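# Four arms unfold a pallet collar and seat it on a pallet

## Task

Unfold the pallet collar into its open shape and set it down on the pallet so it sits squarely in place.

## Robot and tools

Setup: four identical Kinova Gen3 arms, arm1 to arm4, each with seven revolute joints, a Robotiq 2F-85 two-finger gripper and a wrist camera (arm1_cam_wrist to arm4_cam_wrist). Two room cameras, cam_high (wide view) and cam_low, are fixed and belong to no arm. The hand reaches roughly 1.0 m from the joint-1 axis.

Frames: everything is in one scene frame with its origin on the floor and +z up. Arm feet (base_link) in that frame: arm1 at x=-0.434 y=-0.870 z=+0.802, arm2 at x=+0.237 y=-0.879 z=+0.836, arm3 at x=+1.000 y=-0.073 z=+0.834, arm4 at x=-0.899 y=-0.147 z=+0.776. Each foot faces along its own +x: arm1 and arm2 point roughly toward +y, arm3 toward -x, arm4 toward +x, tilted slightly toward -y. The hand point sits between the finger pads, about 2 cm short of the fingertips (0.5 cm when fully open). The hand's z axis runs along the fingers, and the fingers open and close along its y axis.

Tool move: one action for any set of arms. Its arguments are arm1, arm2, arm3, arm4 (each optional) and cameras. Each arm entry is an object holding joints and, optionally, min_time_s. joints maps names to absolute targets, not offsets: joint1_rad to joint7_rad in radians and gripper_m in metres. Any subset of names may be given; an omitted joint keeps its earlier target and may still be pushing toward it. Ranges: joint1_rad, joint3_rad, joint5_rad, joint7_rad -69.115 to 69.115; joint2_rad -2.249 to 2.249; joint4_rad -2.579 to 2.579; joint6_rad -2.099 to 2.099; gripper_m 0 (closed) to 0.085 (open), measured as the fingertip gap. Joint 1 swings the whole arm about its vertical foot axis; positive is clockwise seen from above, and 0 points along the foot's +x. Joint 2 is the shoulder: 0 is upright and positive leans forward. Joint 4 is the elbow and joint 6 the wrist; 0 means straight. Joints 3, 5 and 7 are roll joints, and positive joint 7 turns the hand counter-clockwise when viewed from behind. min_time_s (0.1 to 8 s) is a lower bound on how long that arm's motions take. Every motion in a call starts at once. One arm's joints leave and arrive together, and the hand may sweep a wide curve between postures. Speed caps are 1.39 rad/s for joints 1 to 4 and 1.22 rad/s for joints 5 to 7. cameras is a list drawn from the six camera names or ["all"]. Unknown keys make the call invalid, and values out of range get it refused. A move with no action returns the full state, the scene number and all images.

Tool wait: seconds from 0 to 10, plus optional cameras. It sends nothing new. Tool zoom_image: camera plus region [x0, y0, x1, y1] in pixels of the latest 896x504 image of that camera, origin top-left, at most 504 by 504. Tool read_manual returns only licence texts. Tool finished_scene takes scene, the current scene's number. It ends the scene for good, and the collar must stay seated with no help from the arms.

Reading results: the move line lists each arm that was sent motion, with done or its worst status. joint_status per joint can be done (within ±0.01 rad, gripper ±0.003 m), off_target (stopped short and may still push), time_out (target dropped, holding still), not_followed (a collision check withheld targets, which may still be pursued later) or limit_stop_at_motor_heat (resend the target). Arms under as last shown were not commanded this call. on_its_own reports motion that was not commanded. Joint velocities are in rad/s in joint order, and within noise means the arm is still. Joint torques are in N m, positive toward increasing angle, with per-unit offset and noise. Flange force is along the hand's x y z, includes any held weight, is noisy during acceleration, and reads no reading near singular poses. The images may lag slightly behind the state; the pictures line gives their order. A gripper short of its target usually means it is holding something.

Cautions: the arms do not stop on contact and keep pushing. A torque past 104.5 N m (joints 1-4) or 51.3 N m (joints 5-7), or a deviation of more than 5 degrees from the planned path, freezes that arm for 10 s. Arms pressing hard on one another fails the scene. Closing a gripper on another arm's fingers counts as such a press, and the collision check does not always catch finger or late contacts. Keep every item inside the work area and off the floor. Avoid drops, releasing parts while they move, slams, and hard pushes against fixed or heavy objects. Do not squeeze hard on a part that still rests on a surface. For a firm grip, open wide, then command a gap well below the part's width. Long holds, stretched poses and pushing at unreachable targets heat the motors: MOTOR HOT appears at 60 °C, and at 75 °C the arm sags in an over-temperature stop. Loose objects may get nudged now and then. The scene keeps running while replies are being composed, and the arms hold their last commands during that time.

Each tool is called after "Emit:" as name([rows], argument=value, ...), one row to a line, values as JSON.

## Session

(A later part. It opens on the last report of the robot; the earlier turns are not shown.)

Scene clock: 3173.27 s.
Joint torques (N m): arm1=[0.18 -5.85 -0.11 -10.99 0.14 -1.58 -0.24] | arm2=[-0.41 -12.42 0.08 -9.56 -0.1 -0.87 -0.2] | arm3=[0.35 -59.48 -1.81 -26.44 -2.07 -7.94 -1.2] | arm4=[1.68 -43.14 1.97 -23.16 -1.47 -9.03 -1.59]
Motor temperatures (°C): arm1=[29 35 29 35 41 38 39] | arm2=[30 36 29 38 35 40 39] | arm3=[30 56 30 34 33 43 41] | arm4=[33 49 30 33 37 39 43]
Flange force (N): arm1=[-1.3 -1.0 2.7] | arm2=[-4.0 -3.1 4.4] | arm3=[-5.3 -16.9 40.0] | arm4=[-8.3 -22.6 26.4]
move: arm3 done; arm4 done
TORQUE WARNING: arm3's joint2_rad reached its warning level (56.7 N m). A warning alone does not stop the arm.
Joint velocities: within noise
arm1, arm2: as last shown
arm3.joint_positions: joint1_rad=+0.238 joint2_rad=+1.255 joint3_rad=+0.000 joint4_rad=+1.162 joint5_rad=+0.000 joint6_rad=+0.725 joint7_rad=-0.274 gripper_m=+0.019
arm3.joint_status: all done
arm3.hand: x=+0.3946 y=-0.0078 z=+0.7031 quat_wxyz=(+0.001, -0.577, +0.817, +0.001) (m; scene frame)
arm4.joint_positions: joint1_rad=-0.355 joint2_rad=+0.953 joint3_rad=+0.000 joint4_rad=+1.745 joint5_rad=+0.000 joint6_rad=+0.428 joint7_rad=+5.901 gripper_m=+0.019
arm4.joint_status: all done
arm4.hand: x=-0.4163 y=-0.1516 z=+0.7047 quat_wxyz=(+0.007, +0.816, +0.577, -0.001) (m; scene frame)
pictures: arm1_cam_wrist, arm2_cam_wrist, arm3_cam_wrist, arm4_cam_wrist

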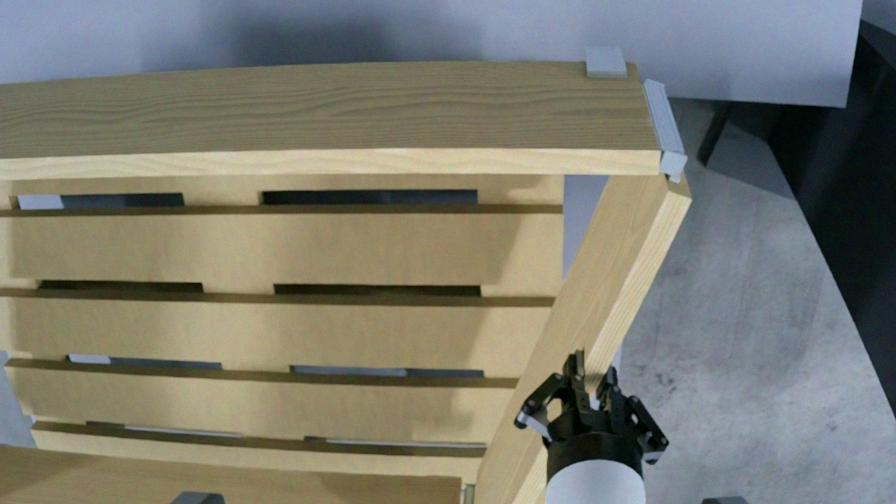

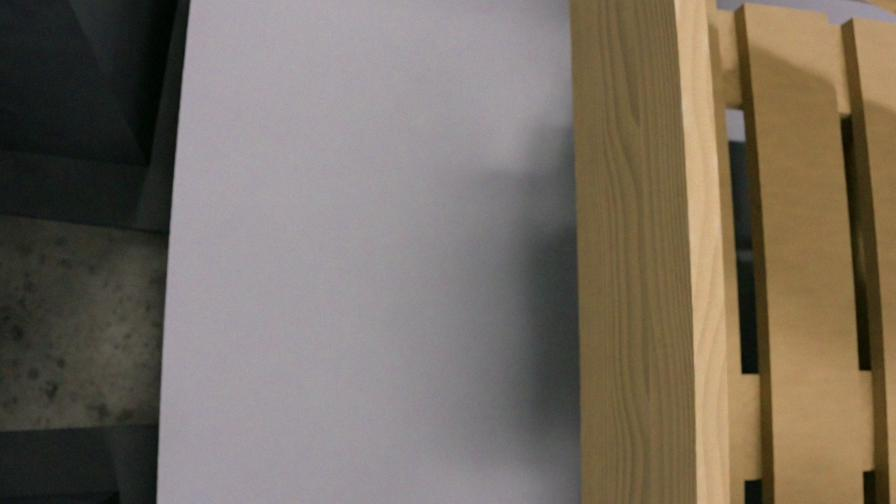

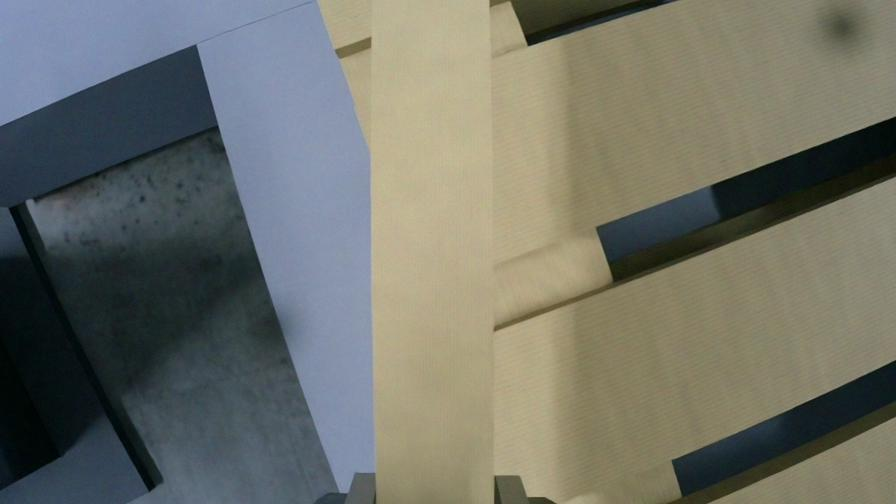

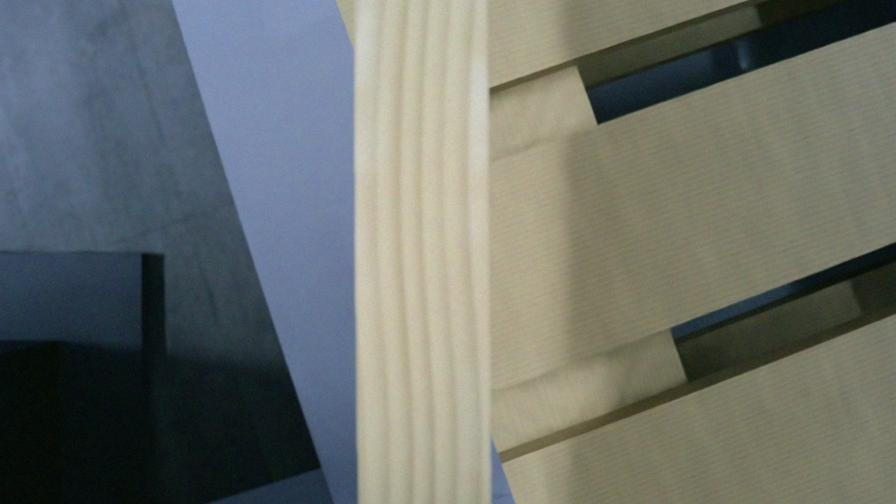

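Emit:
move(arm3={"joints": {"joint1_rad": 0.33252, "joint2_rad": 1.2818, "joint4_rad": 1.0834, "joint6_rad": 0.7763, "joint7_rad": 0.00152}, "min_time_s": 2.5}, arm4={"joints": {"joint1_rad": -0.45589, "joint2_rad": 0.9587, "joint4_rad": 1.71776, "joint6_rad": 0.44693, "joint7_rad": 5.98071}, "min_time_s": 2.5}, cameras=["arm1_cam_wrist", "arm3_cam_wrist", "arm4_cam_wrist", "arm2_cam_wrist", "cam_low"])

Scene clock: 3213.27 s.
Joint torques (N m): arm1=[0.19 -5.85 0.01 -11 0.1 -1.59 -0.26] | arm2=[-0.38 -12.38 0.09 -9.59 -0.13 -0.87 -0.2] | arm3=[1.51 -45.47 -0.14 -8.96 0.2 2.4 0.95] | arm4=[0.25 -31.43 0.52 -2.96 0.02 2.31 0.26]
Motor temperatures (°C): arm1=[29 35 29 35 41 38 39] | arm2=[30 36 29 38 35 40 39] | arm3=[30 57 30 35 33 43 41] | arm4=[33 48 30 34 37 39 43]
Flange force (N): arm1=[-1.3 -0.7 2.7] | arm2=[-4.0 -3.3 4.3] | arm3=[3.5 14.7 37.8] | arm4=[2.6 8.4 28.0]
move: arm3 done; arm4 done
TORQUE WARNING: arm3's joint2_rad reached its warning level (56.7 N m). A warning alone does not stop the arm.
Joint velocities: within noise
arm1, arm2: as last shown
arm3.joint_positions: joint1_rad=+0.332 joint2_rad=+1.282 joint3_rad=+0.000 joint4_rad=+1.083 joint5_rad=+0.000 joint6_rad=+0.776 joint7_rad=+0.001 gripper_m=+0.019
arm3.joint_status: all done
arm3.hand: x=+0.3884 y=+0.0513 z=+0.7034 quat_wxyz=(+0.001, -0.649, +0.761, +0.001) (m; scene frame)
arm4.joint_positions: joint1_rad=-0.456 joint2_rad=+0.959 joint3_rad=+0.000 joint4_rad=+1.718 joint5_rad=+0.000 joint6_rad=+0.447 joint7_rad=+5.981 gripper_m=+0.019
arm4.joint_status: all done
arm4.hand: x=-0.4103 y=-0.1015 z=+0.7048 quat_wxyz=(+0.006, +0.761, +0.649, +0.000) (m; scene frame)
pictures: arm1_cam_wrist, arm2_cam_wrist, arm3_cam_wrist, arm4_cam_wrist, cam_low

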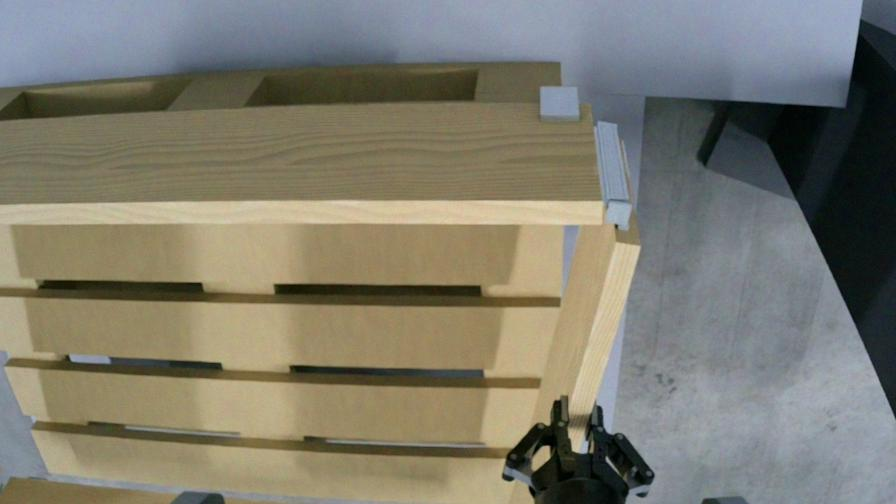

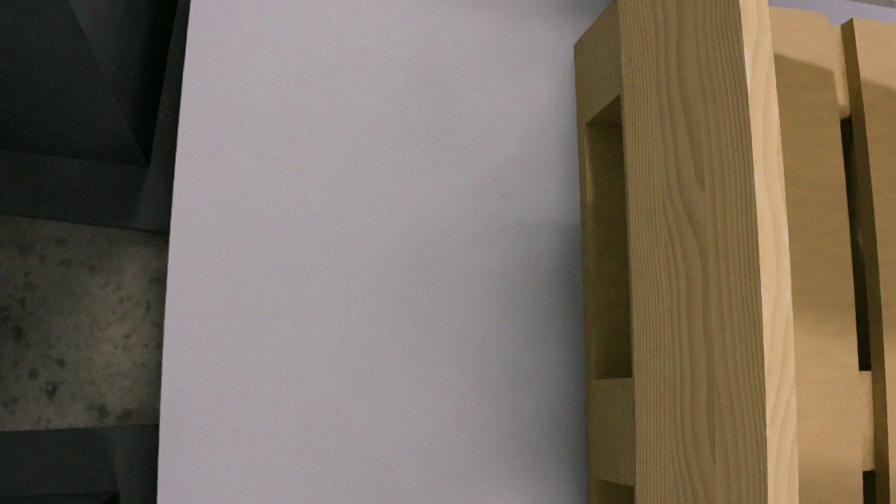

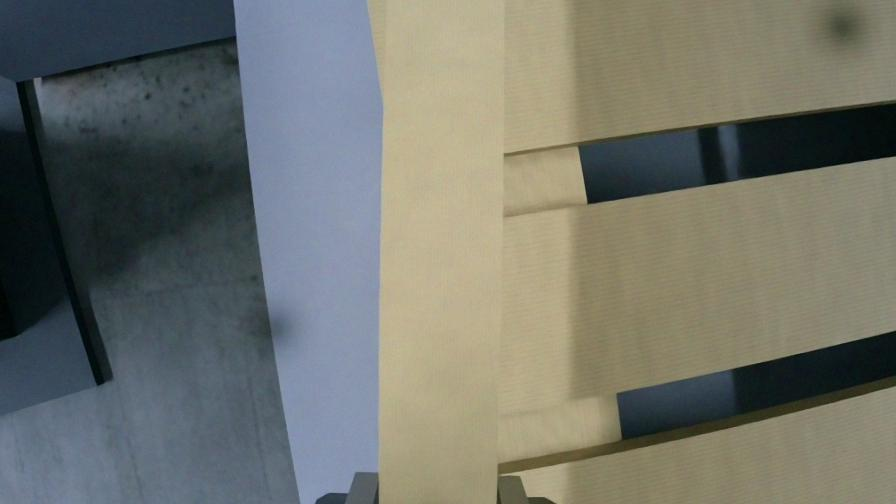

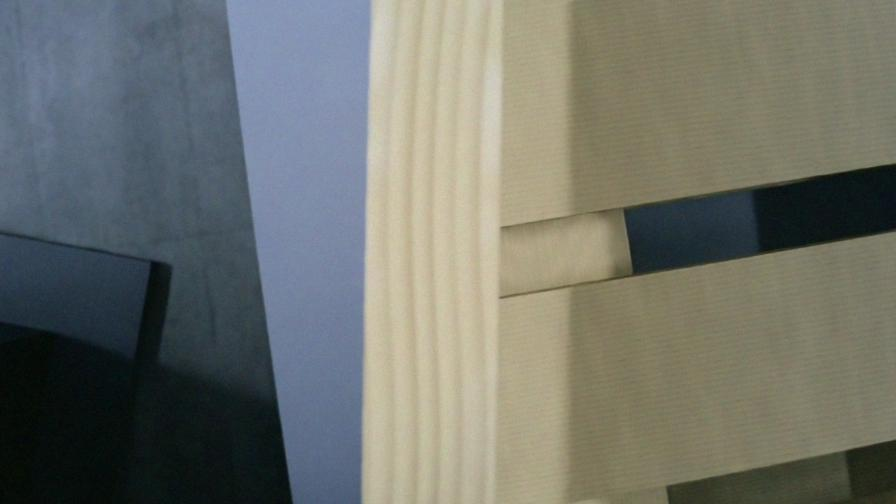

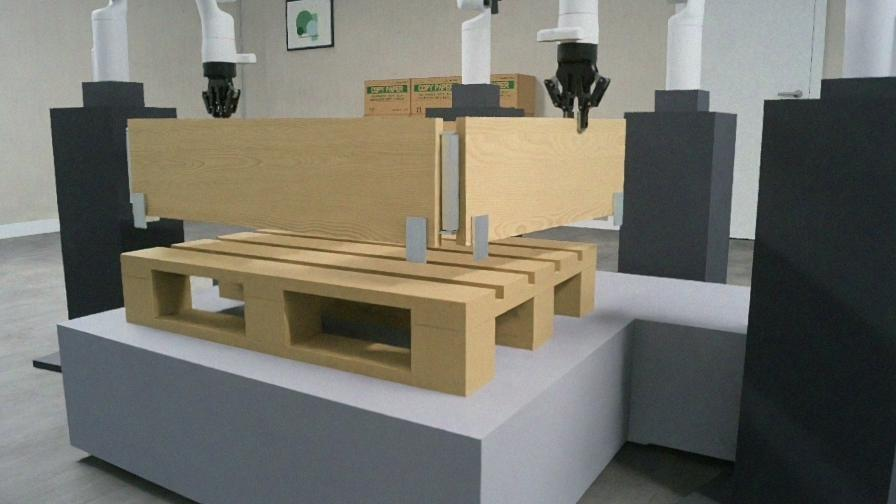

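Emit:
move(arm3={"joints": {"joint1_rad": 0.41809, "joint2_rad": 1.3285, "joint4_rad": 0.959, "joint6_rad": 0.854, "joint7_rad": 0.26819}, "min_time_s": 2.5}, arm4={"joints": {"joint1_rad": -0.54918, "joint2_rad": 0.98764, "joint4_rad": 1.61632, "joint6_rad": 0.51723, "joint7_rad": 6.06852}, "min_time_s": 2.5}, cameras=["arm1_cam_wrist", "arm3_cam_wrist", "arm4_cam_wrist", "arm2_cam_wrist", "cam_low"])

Scene clock: 3272.70 s.
Joint torques (N m): arm1=[0.15 -5.86 -0.04 -11.02 0.16 -1.59 -0.27] | arm2=[-0.45 -12.37 0.1 -9.54 -0.11 -0.87 -0.21] | arm3=[-0.3 -53.25 -1.99 -17.27 -1.23 -1.9 -0.01] | arm4=[1.91 -38.42 2.31 -12.81 -0.27 -2.69 -0.65]
Motor temperatures (°C): arm1=[29 35 29 35 41 38 39] | arm2=[30 36 29 38 35 40 39] | arm3=[30 53 30 34 33 43 41] | arm4=[33 46 30 33 37 39 43]
Flange force (N): arm1=[-1.3 -0.9 2.7] | arm2=[-4.1 -3.0 4.2] | arm3=[-1.3 3.0 38.9] | arm4=[1.0 -5.3 27.3]
move: arm3 done; arm4 done
Joint velocities: within noise
arm1, arm2: as last shown
arm3.joint_positions: joint1_rad=+0.418 joint2_rad=+1.329 joint3_rad=+0.000 joint4_rad=+0.959 joint5_rad=+0.000 joint6_rad=+0.854 joint7_rad=+0.268 gripper_m=+0.019
arm3.joint_status: all done
arm3.hand: x=+0.3800 y=+0.1085 z=+0.7023 quat_wxyz=(+0.001, -0.715, +0.699, +0.001) (m; scene frame)
arm4.joint_positions: joint1_rad=-0.549 joint2_rad=+0.988 joint3_rad=+0.000 joint4_rad=+1.616 joint5_rad=+0.000 joint6_rad=+0.517 joint7_rad=+6.068 gripper_m=+0.019
arm4.joint_status: all done
arm4.hand: x=-0.3900 y=-0.0497 z=+0.7048 quat_wxyz=(+0.006, +0.699, +0.715, +0.001) (m; scene frame)
pictures: arm1_cam_wrist, arm2_cam_wrist, arm3_cam_wrist, arm4_cam_wrist, cam_low

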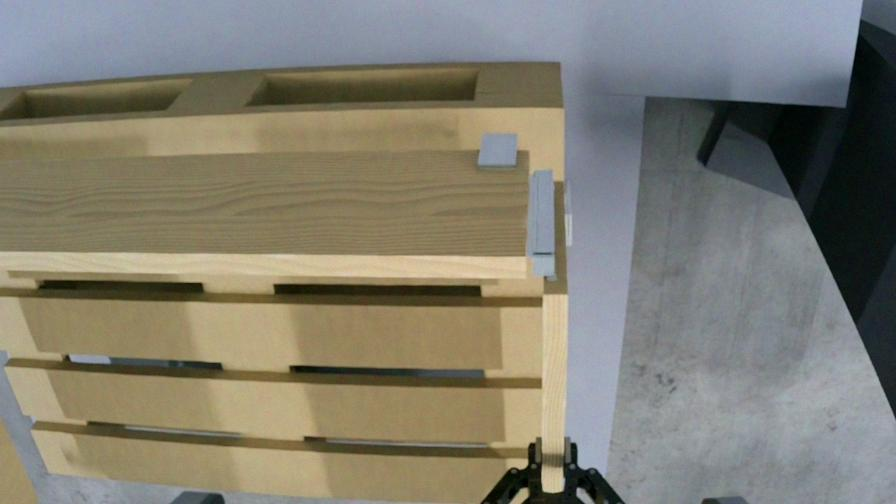

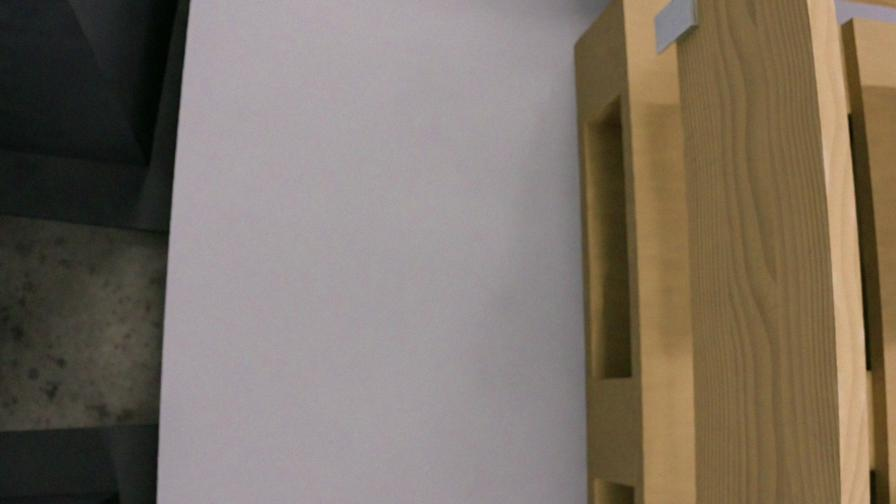

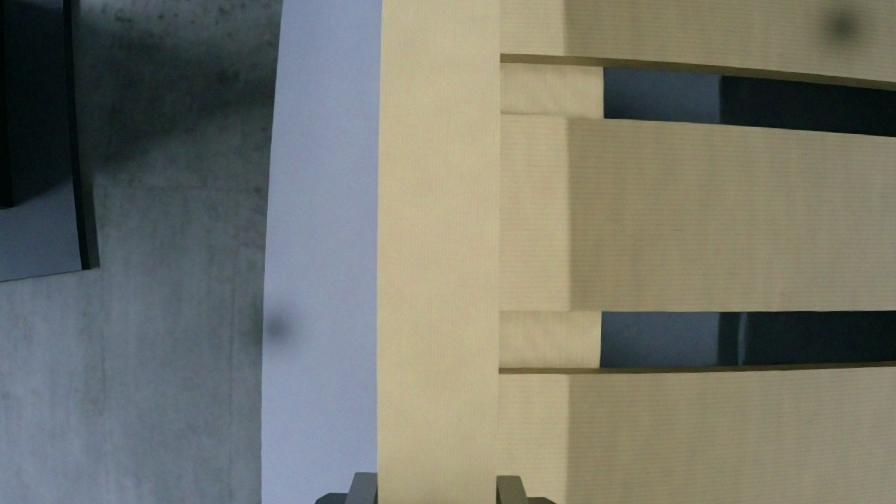

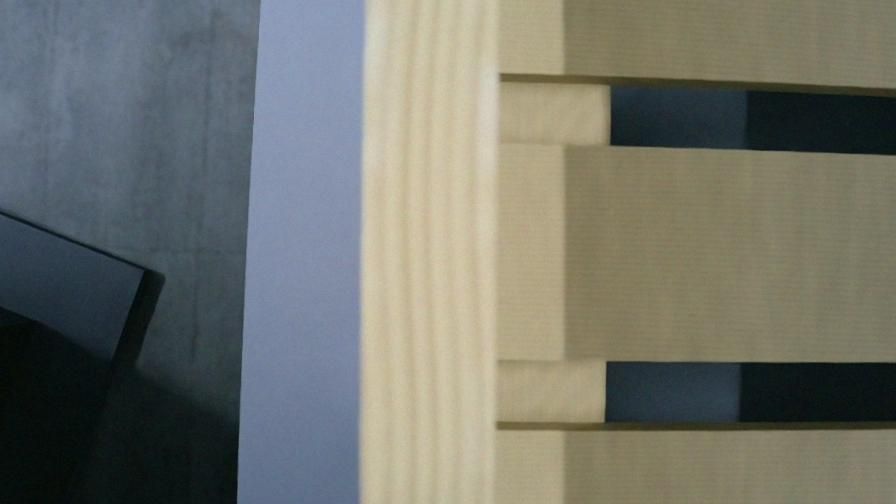

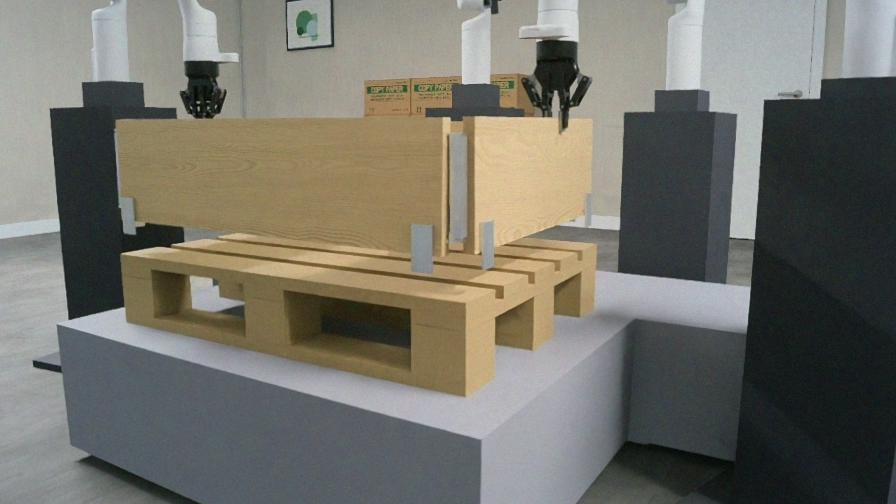

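Emit:
zoom_image(camera="arm1_cam_wrist", region=[400, 80, 680, 320])

Emit:
zoom_image(camera="cam_low", region=[90, 100, 594, 400])

Scaled by 1.800 from the camera's 896x504 image, which has a finer 1280x720 frame.

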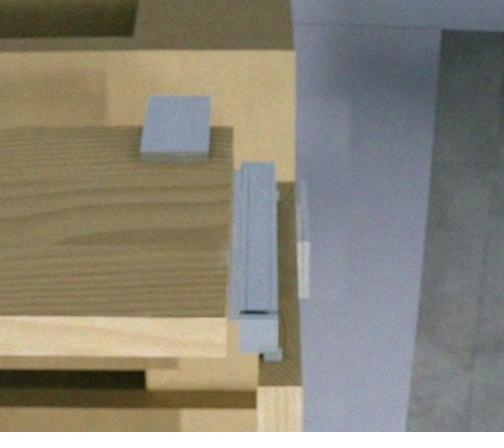

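Scaled by 1.000.

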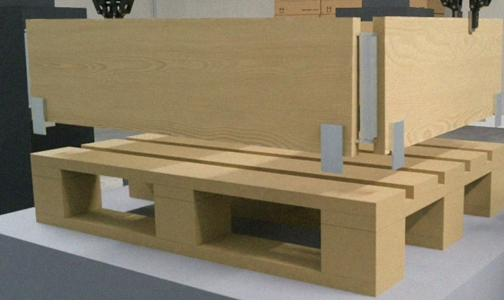

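Emit:
move(cameras=["cam_high", "cam_low"])

Emit:
zoom_image(camera="cam_high", region=[340, 160, 560, 370])

Scene clock: 3429.70 s.
Joint torques (N m): arm1=[0.17 -5.78 0.03 -11.09 0.18 -1.59 -0.23] | arm2=[-0.38 -12.38 0.1 -9.52 -0.06 -0.86 -0.19] | arm3=[-0.28 -53.46 -1.94 -17.44 -1.2 -2.01 0.01] | arm4=[1.84 -38.16 2.21 -12.78 -0.33 -2.67 -0.62]
Motor temperatures (°C): arm1=[29 35 29 35 41 38 39] | arm2=[30 35 29 38 35 40 39] | arm3=[30 61 30 34 33 42 41] | arm4=[33 47 30 34 37 38 43]
Flange force (N): arm1=[-1.0 -0.5 2.7] | arm2=[-3.9 -3.0 4.3] | arm3=[-1.2 2.9 39.0] | arm4=[0.9 -5.5 26.8]
MOTOR HOT: the motor of arm3's joint2_rad reports 61 °C; the controller stops that arm at 75 °C. To cool a motor, set the load down, stop pushing, or move to a pose that needs little force.
Joint velocities: within noise
arm1.joint_positions: joint1_rad=+0.084 joint2_rad=-0.300 joint3_rad=+0.000 joint4_rad=+1.900 joint5_rad=+0.000 joint6_rad=+1.000 joint7_rad=+1.724 gripper_m=+0.085
arm1.joint_status: not commanded
arm1.hand: x=-0.3524 y=-0.5297 z=+1.2141 quat_wxyz=(-0.215, +0.680, -0.682, -0.163) (m; scene frame)
arm2.joint_positions: joint1_rad=-0.580 joint2_rad=+0.200 joint3_rad=+0.000 joint4_rad=+2.100 joint5_rad=+0.000 joint6_rad=+0.600 joint7_rad=-0.621 gripper_m=+0.040
arm2.joint_status: not commanded
arm2.hand: x=+0.0117 y=-0.5581 z=+1.0245 quat_wxyz=(+0.077, +0.027, -0.992, -0.097) (m; scene frame)
arm3.joint_positions: joint1_rad=+0.418 joint2_rad=+1.329 joint3_rad=+0.000 joint4_rad=+0.959 joint5_rad=+0.000 joint6_rad=+0.854 joint7_rad=+0.268 gripper_m=+0.019
arm3.joint_status: all done
arm3.hand: x=+0.3800 y=+0.1085 z=+0.7023 quat_wxyz=(+0.001, -0.715, +0.699, +0.001) (m; scene frame)
arm4.joint_positions: joint1_rad=-0.549 joint2_rad=+0.988 joint3_rad=+0.000 joint4_rad=+1.616 joint5_rad=+0.000 joint6_rad=+0.517 joint7_rad=+6.068 gripper_m=+0.019
arm4.joint_status: all done
arm4.hand: x=-0.3900 y=-0.0497 z=+0.7048 quat_wxyz=(+0.006, +0.699, +0.715, +0.001) (m; scene frame)
pictures: cam_high, cam_low

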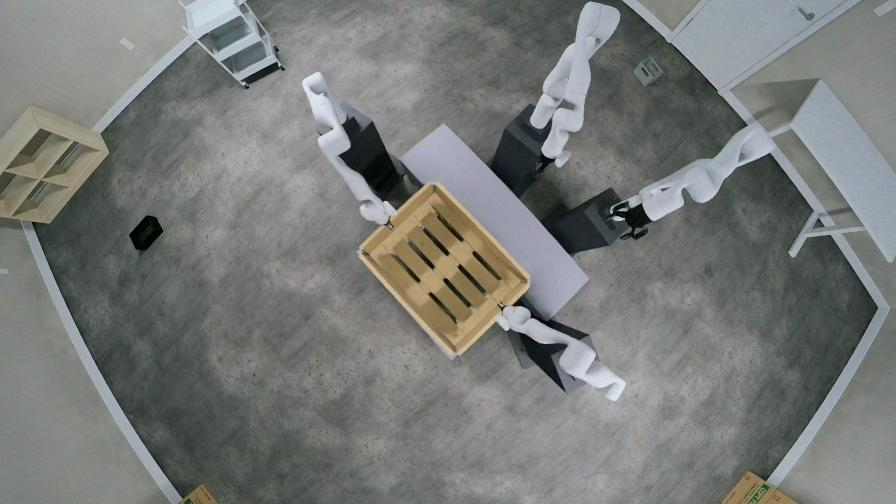

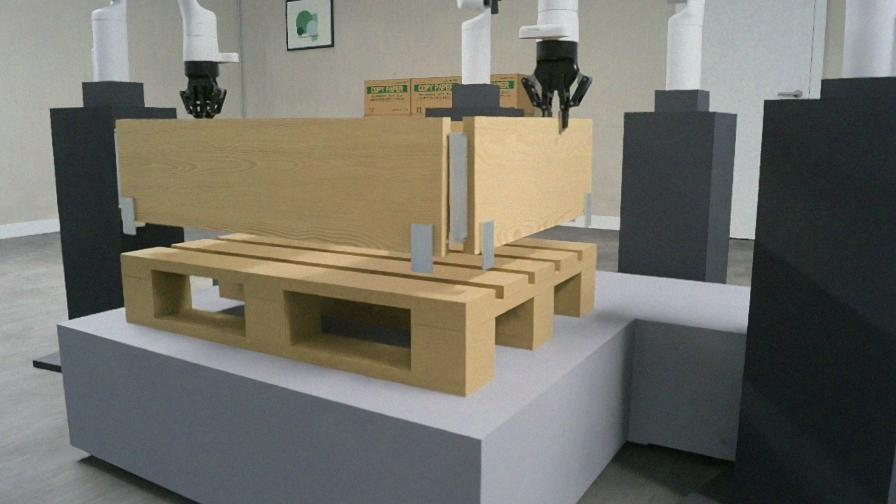

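Scaled by 2.291 from the camera's 896x504 image, which has a finer 1280x720 frame.

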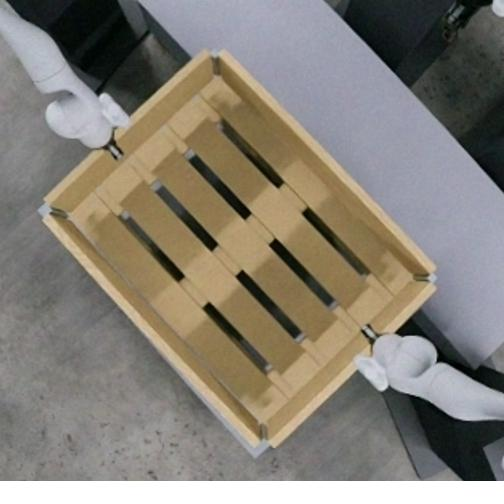

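Emit:
wait(seconds=0.1, cameras=["arm1_cam_wrist", "arm2_cam_wrist", "cam_low"])

Scene clock: 3462.27 s.
Joint torques (N m): arm1=[0.2 -5.76 -0.07 -10.93 0.13 -1.59 -0.21] | arm2=[-0.43 -12.36 0.11 -9.58 -0.1 -0.87 -0.19] | arm3=[-0.23 -53.48 -1.9 -17.46 -1.2 -2.02 0.03] | arm4=[1.84 -38.16 2.3 -12.8 -0.38 -2.63 -0.63]
Motor temperatures (°C): arm1=[29 35 29 35 41 38 39] | arm2=[30 35 29 38 35 40 39] | arm3=[30 62 30 34 33 42 41] | arm4=[33 47 30 34 37 38 43]
Flange force (N): arm1=[-1.4 -0.8 2.4] | arm2=[-4.1 -3.2 4.3] | arm3=[-1.1 2.9 39.0] | arm4=[0.8 -5.7 26.9]
MOTOR HOT: still on. The motor of arm3's joint2_rad reports 62 °C.
Joint velocities: within noise
arm1.joint_positions: joint1_rad=+0.084 joint2_rad=-0.300 joint3_rad=+0.000 joint4_rad=+1.900 joint5_rad=+0.000 joint6_rad=+1.000 joint7_rad=+1.724 gripper_m=+0.085
arm1.joint_status: not commanded
arm1.hand: x=-0.3524 y=-0.5297 z=+1.2141 quat_wxyz=(-0.215, +0.680, -0.682, -0.163) (m; scene frame)
arm2.joint_positions: joint1_rad=-0.580 joint2_rad=+0.200 joint3_rad=+0.000 joint4_rad=+2.100 joint5_rad=+0.000 joint6_rad=+0.600 joint7_rad=-0.621 gripper_m=+0.040
arm2.joint_status: not commanded
arm2.hand: x=+0.0117 y=-0.5581 z=+1.0245 quat_wxyz=(+0.077, +0.027, -0.992, -0.097) (m; scene frame)
arm3.joint_positions: joint1_rad=+0.418 joint2_rad=+1.329 joint3_rad=+0.000 joint4_rad=+0.959 joint5_rad=+0.000 joint6_rad=+0.854 joint7_rad=+0.268 gripper_m=+0.019
arm3.joint_status: all done
arm3.hand: x=+0.3800 y=+0.1085 z=+0.7023 quat_wxyz=(+0.001, -0.715, +0.699, +0.001) (m; scene frame)
arm4.joint_positions: joint1_rad=-0.549 joint2_rad=+0.988 joint3_rad=+0.000 joint4_rad=+1.616 joint5_rad=+0.000 joint6_rad=+0.517 joint7_rad=+6.068 gripper_m=+0.019
arm4.joint_status: all done
arm4.hand: x=-0.3900 y=-0.0497 z=+0.7048 quat_wxyz=(+0.006, +0.699, +0.715, +0.001) (m; scene frame)
wait: 0.10 s; at rest from the start
pictures: arm1_cam_wrist, arm2_cam_wrist, cam_low

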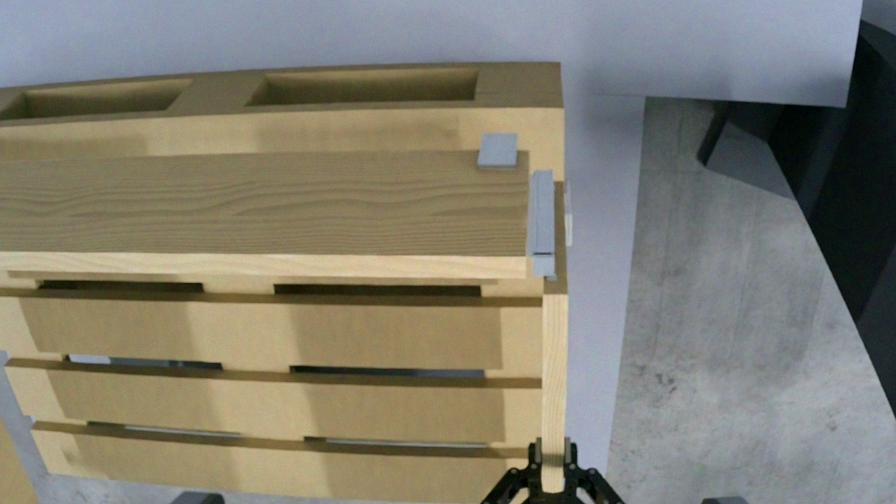

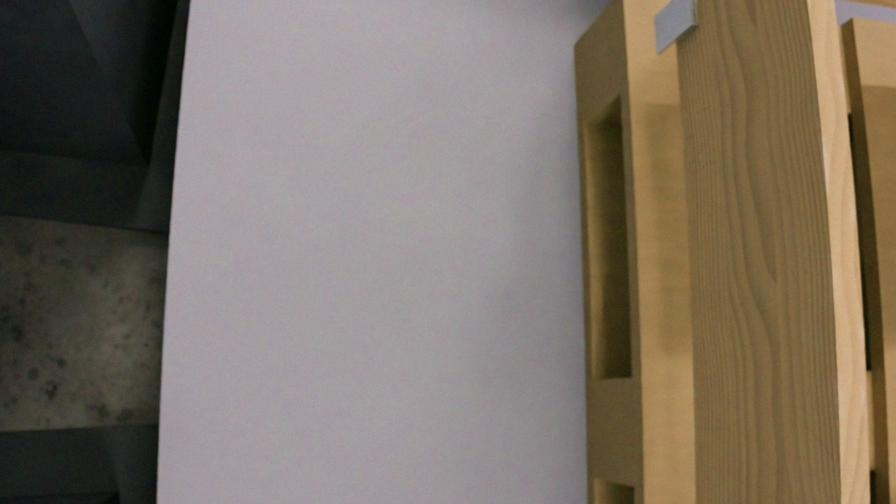

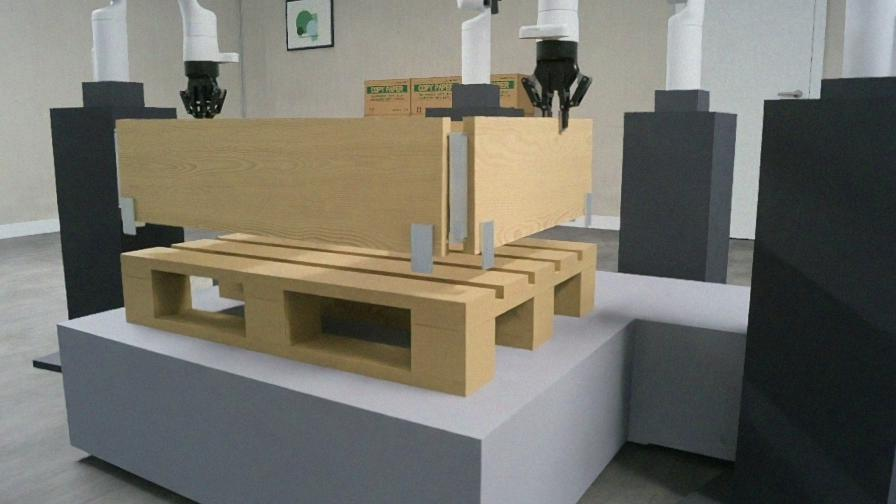

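Emit:
zoom_image(camera="arm1_cam_wrist", region=[0, 50, 320, 230])

Emit:
zoom_image(camera="arm1_cam_wrist", region=[300, 50, 620, 230])

Emit:
zoom_image(camera="arm2_cam_wrist", region=[560, 0, 896, 504])

Scaled by 1.575 from the camera's 896x504 image, which has a finer 1280x720 frame.

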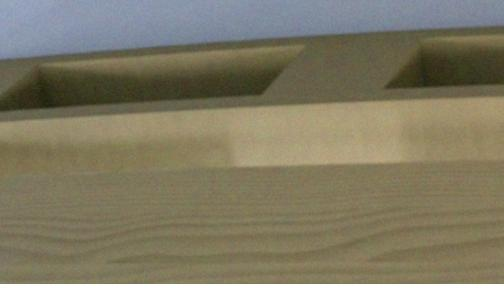

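Scaled by 1.575 from the camera's 896x504 image, which has a finer 1280x720 frame.

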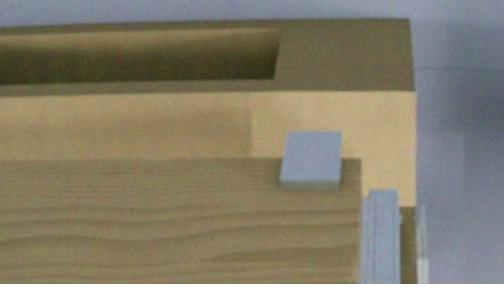

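Scaled by 1.000.

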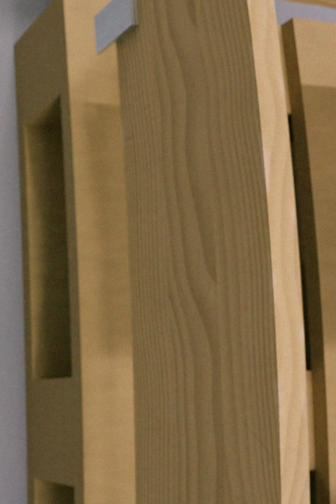

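Emit:
move(arm3={"joints": {"joint1_rad": 0.398, "joint2_rad": 1.3552, "joint4_rad": 0.9683, "joint6_rad": 0.8181, "joint7_rad": 0.2281}, "min_time_s": 2.5}, arm4={"joints": {"joint1_rad": -0.5225, "joint2_rad": 1.0227, "joint4_rad": 1.6252, "joint6_rad": 0.4733, "joint7_rad": 6.0752}, "min_time_s": 2.5}, cameras=["arm1_cam_wrist", "arm2_cam_wrist", "cam_low", "arm3_cam_wrist", "arm4_cam_wrist"])

Scene clock: 3679.20 s.
Joint torques (N m): arm1=[0.16 -5.78 0 -10.93 0.16 -1.58 -0.24] | arm2=[-0.4 -12.34 0.09 -9.59 -0.1 -0.88 -0.2] | arm3=[0.75 -51.94 -1.03 -15.52 -0.81 -1.12 0.06] | arm4=[1.61 -37 1.89 -10.25 -0.43 -1.55 -0.6]
Motor temperatures (°C): arm1=[29 35 29 35 41 38 39] | arm2=[30 35 29 38 35 40 39] | arm3=[30 65 30 34 33 42 41] | arm4=[33 49 30 35 37 38 43]
Flange force (N): arm1=[-1.4 -0.7 2.5] | arm2=[-4.1 -3.2 4.2] | arm3=[-0.1 5.5 39.1] | arm4=[1.0 -2.5 27.1]
move: arm3 done; arm4 done
MOTOR HOT: still on. The motor of arm3's joint2_rad reports 65 °C.
Joint velocities: within noise
arm1, arm2: as last shown
arm3.joint_positions: joint1_rad=+0.398 joint2_rad=+1.355 joint3_rad=+0.000 joint4_rad=+0.968 joint5_rad=+0.000 joint6_rad=+0.818 joint7_rad=+0.228 gripper_m=+0.019
arm3.joint_status: all done
arm3.hand: x=+0.3814 y=+0.0949 z=+0.6830 quat_wxyz=(+0.001, -0.708, +0.706, +0.001) (m; scene frame)
arm4.joint_positions: joint1_rad=-0.523 joint2_rad=+1.023 joint3_rad=+0.000 joint4_rad=+1.625 joint5_rad=+0.000 joint6_rad=+0.473 joint7_rad=+6.075 gripper_m=+0.019
arm4.joint_status: all done
arm4.hand: x=-0.3918 y=-0.0644 z=+0.6858 quat_wxyz=(+0.006, +0.706, +0.708, +0.001) (m; scene frame)
pictures: arm1_cam_wrist, arm2_cam_wrist, arm3_cam_wrist, arm4_cam_wrist, cam_low

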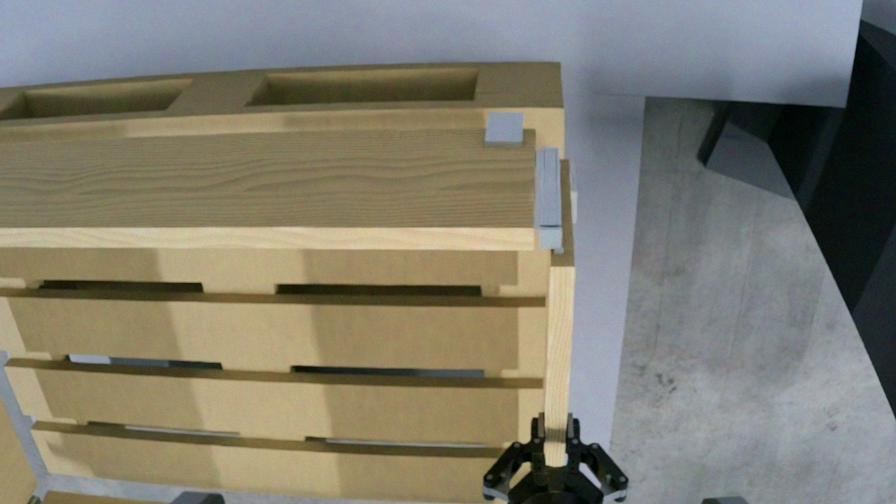

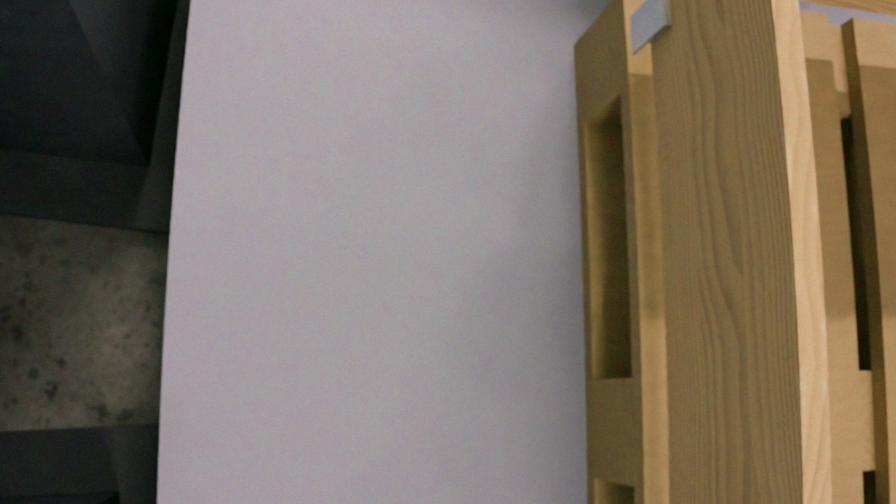

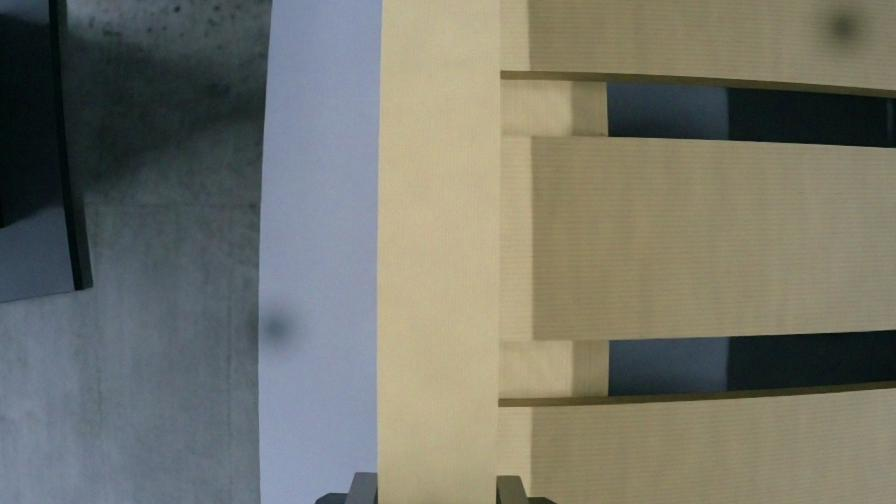

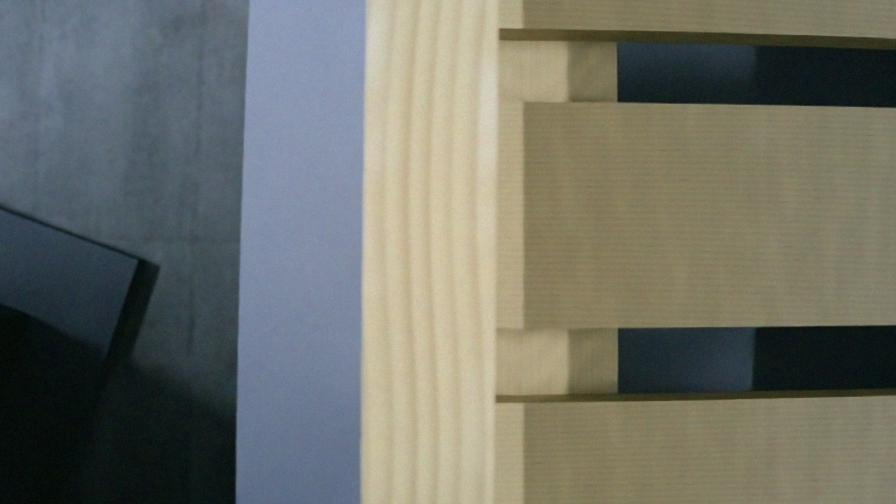

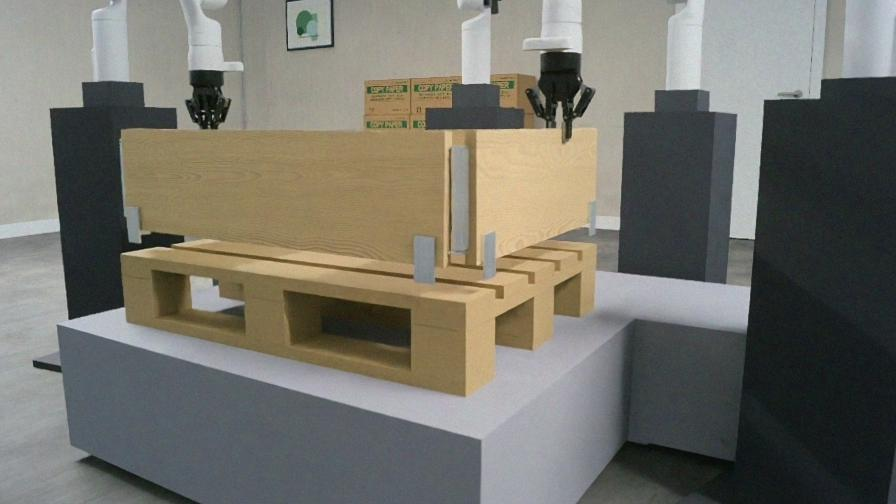

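Emit:
zoom_image(camera="cam_low", region=[350, 200, 630, 400])

Emit:
zoom_image(camera="cam_low", region=[90, 180, 290, 340])

Scaled by 1.800 from the camera's 896x504 image, which has a finer 1280x720 frame.

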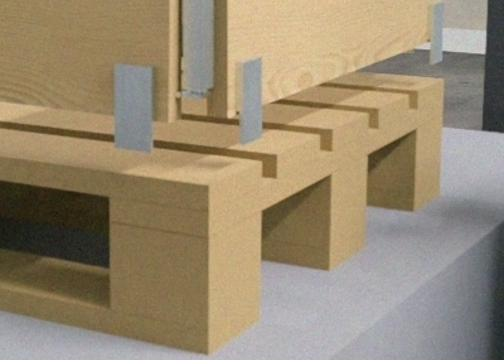

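Scaled by 2.520 from the camera's 896x504 image, which has a finer 1280x720 frame.

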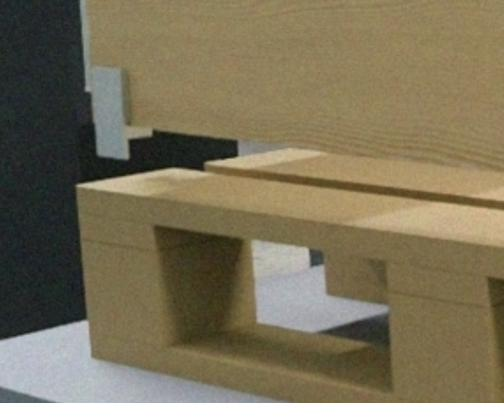

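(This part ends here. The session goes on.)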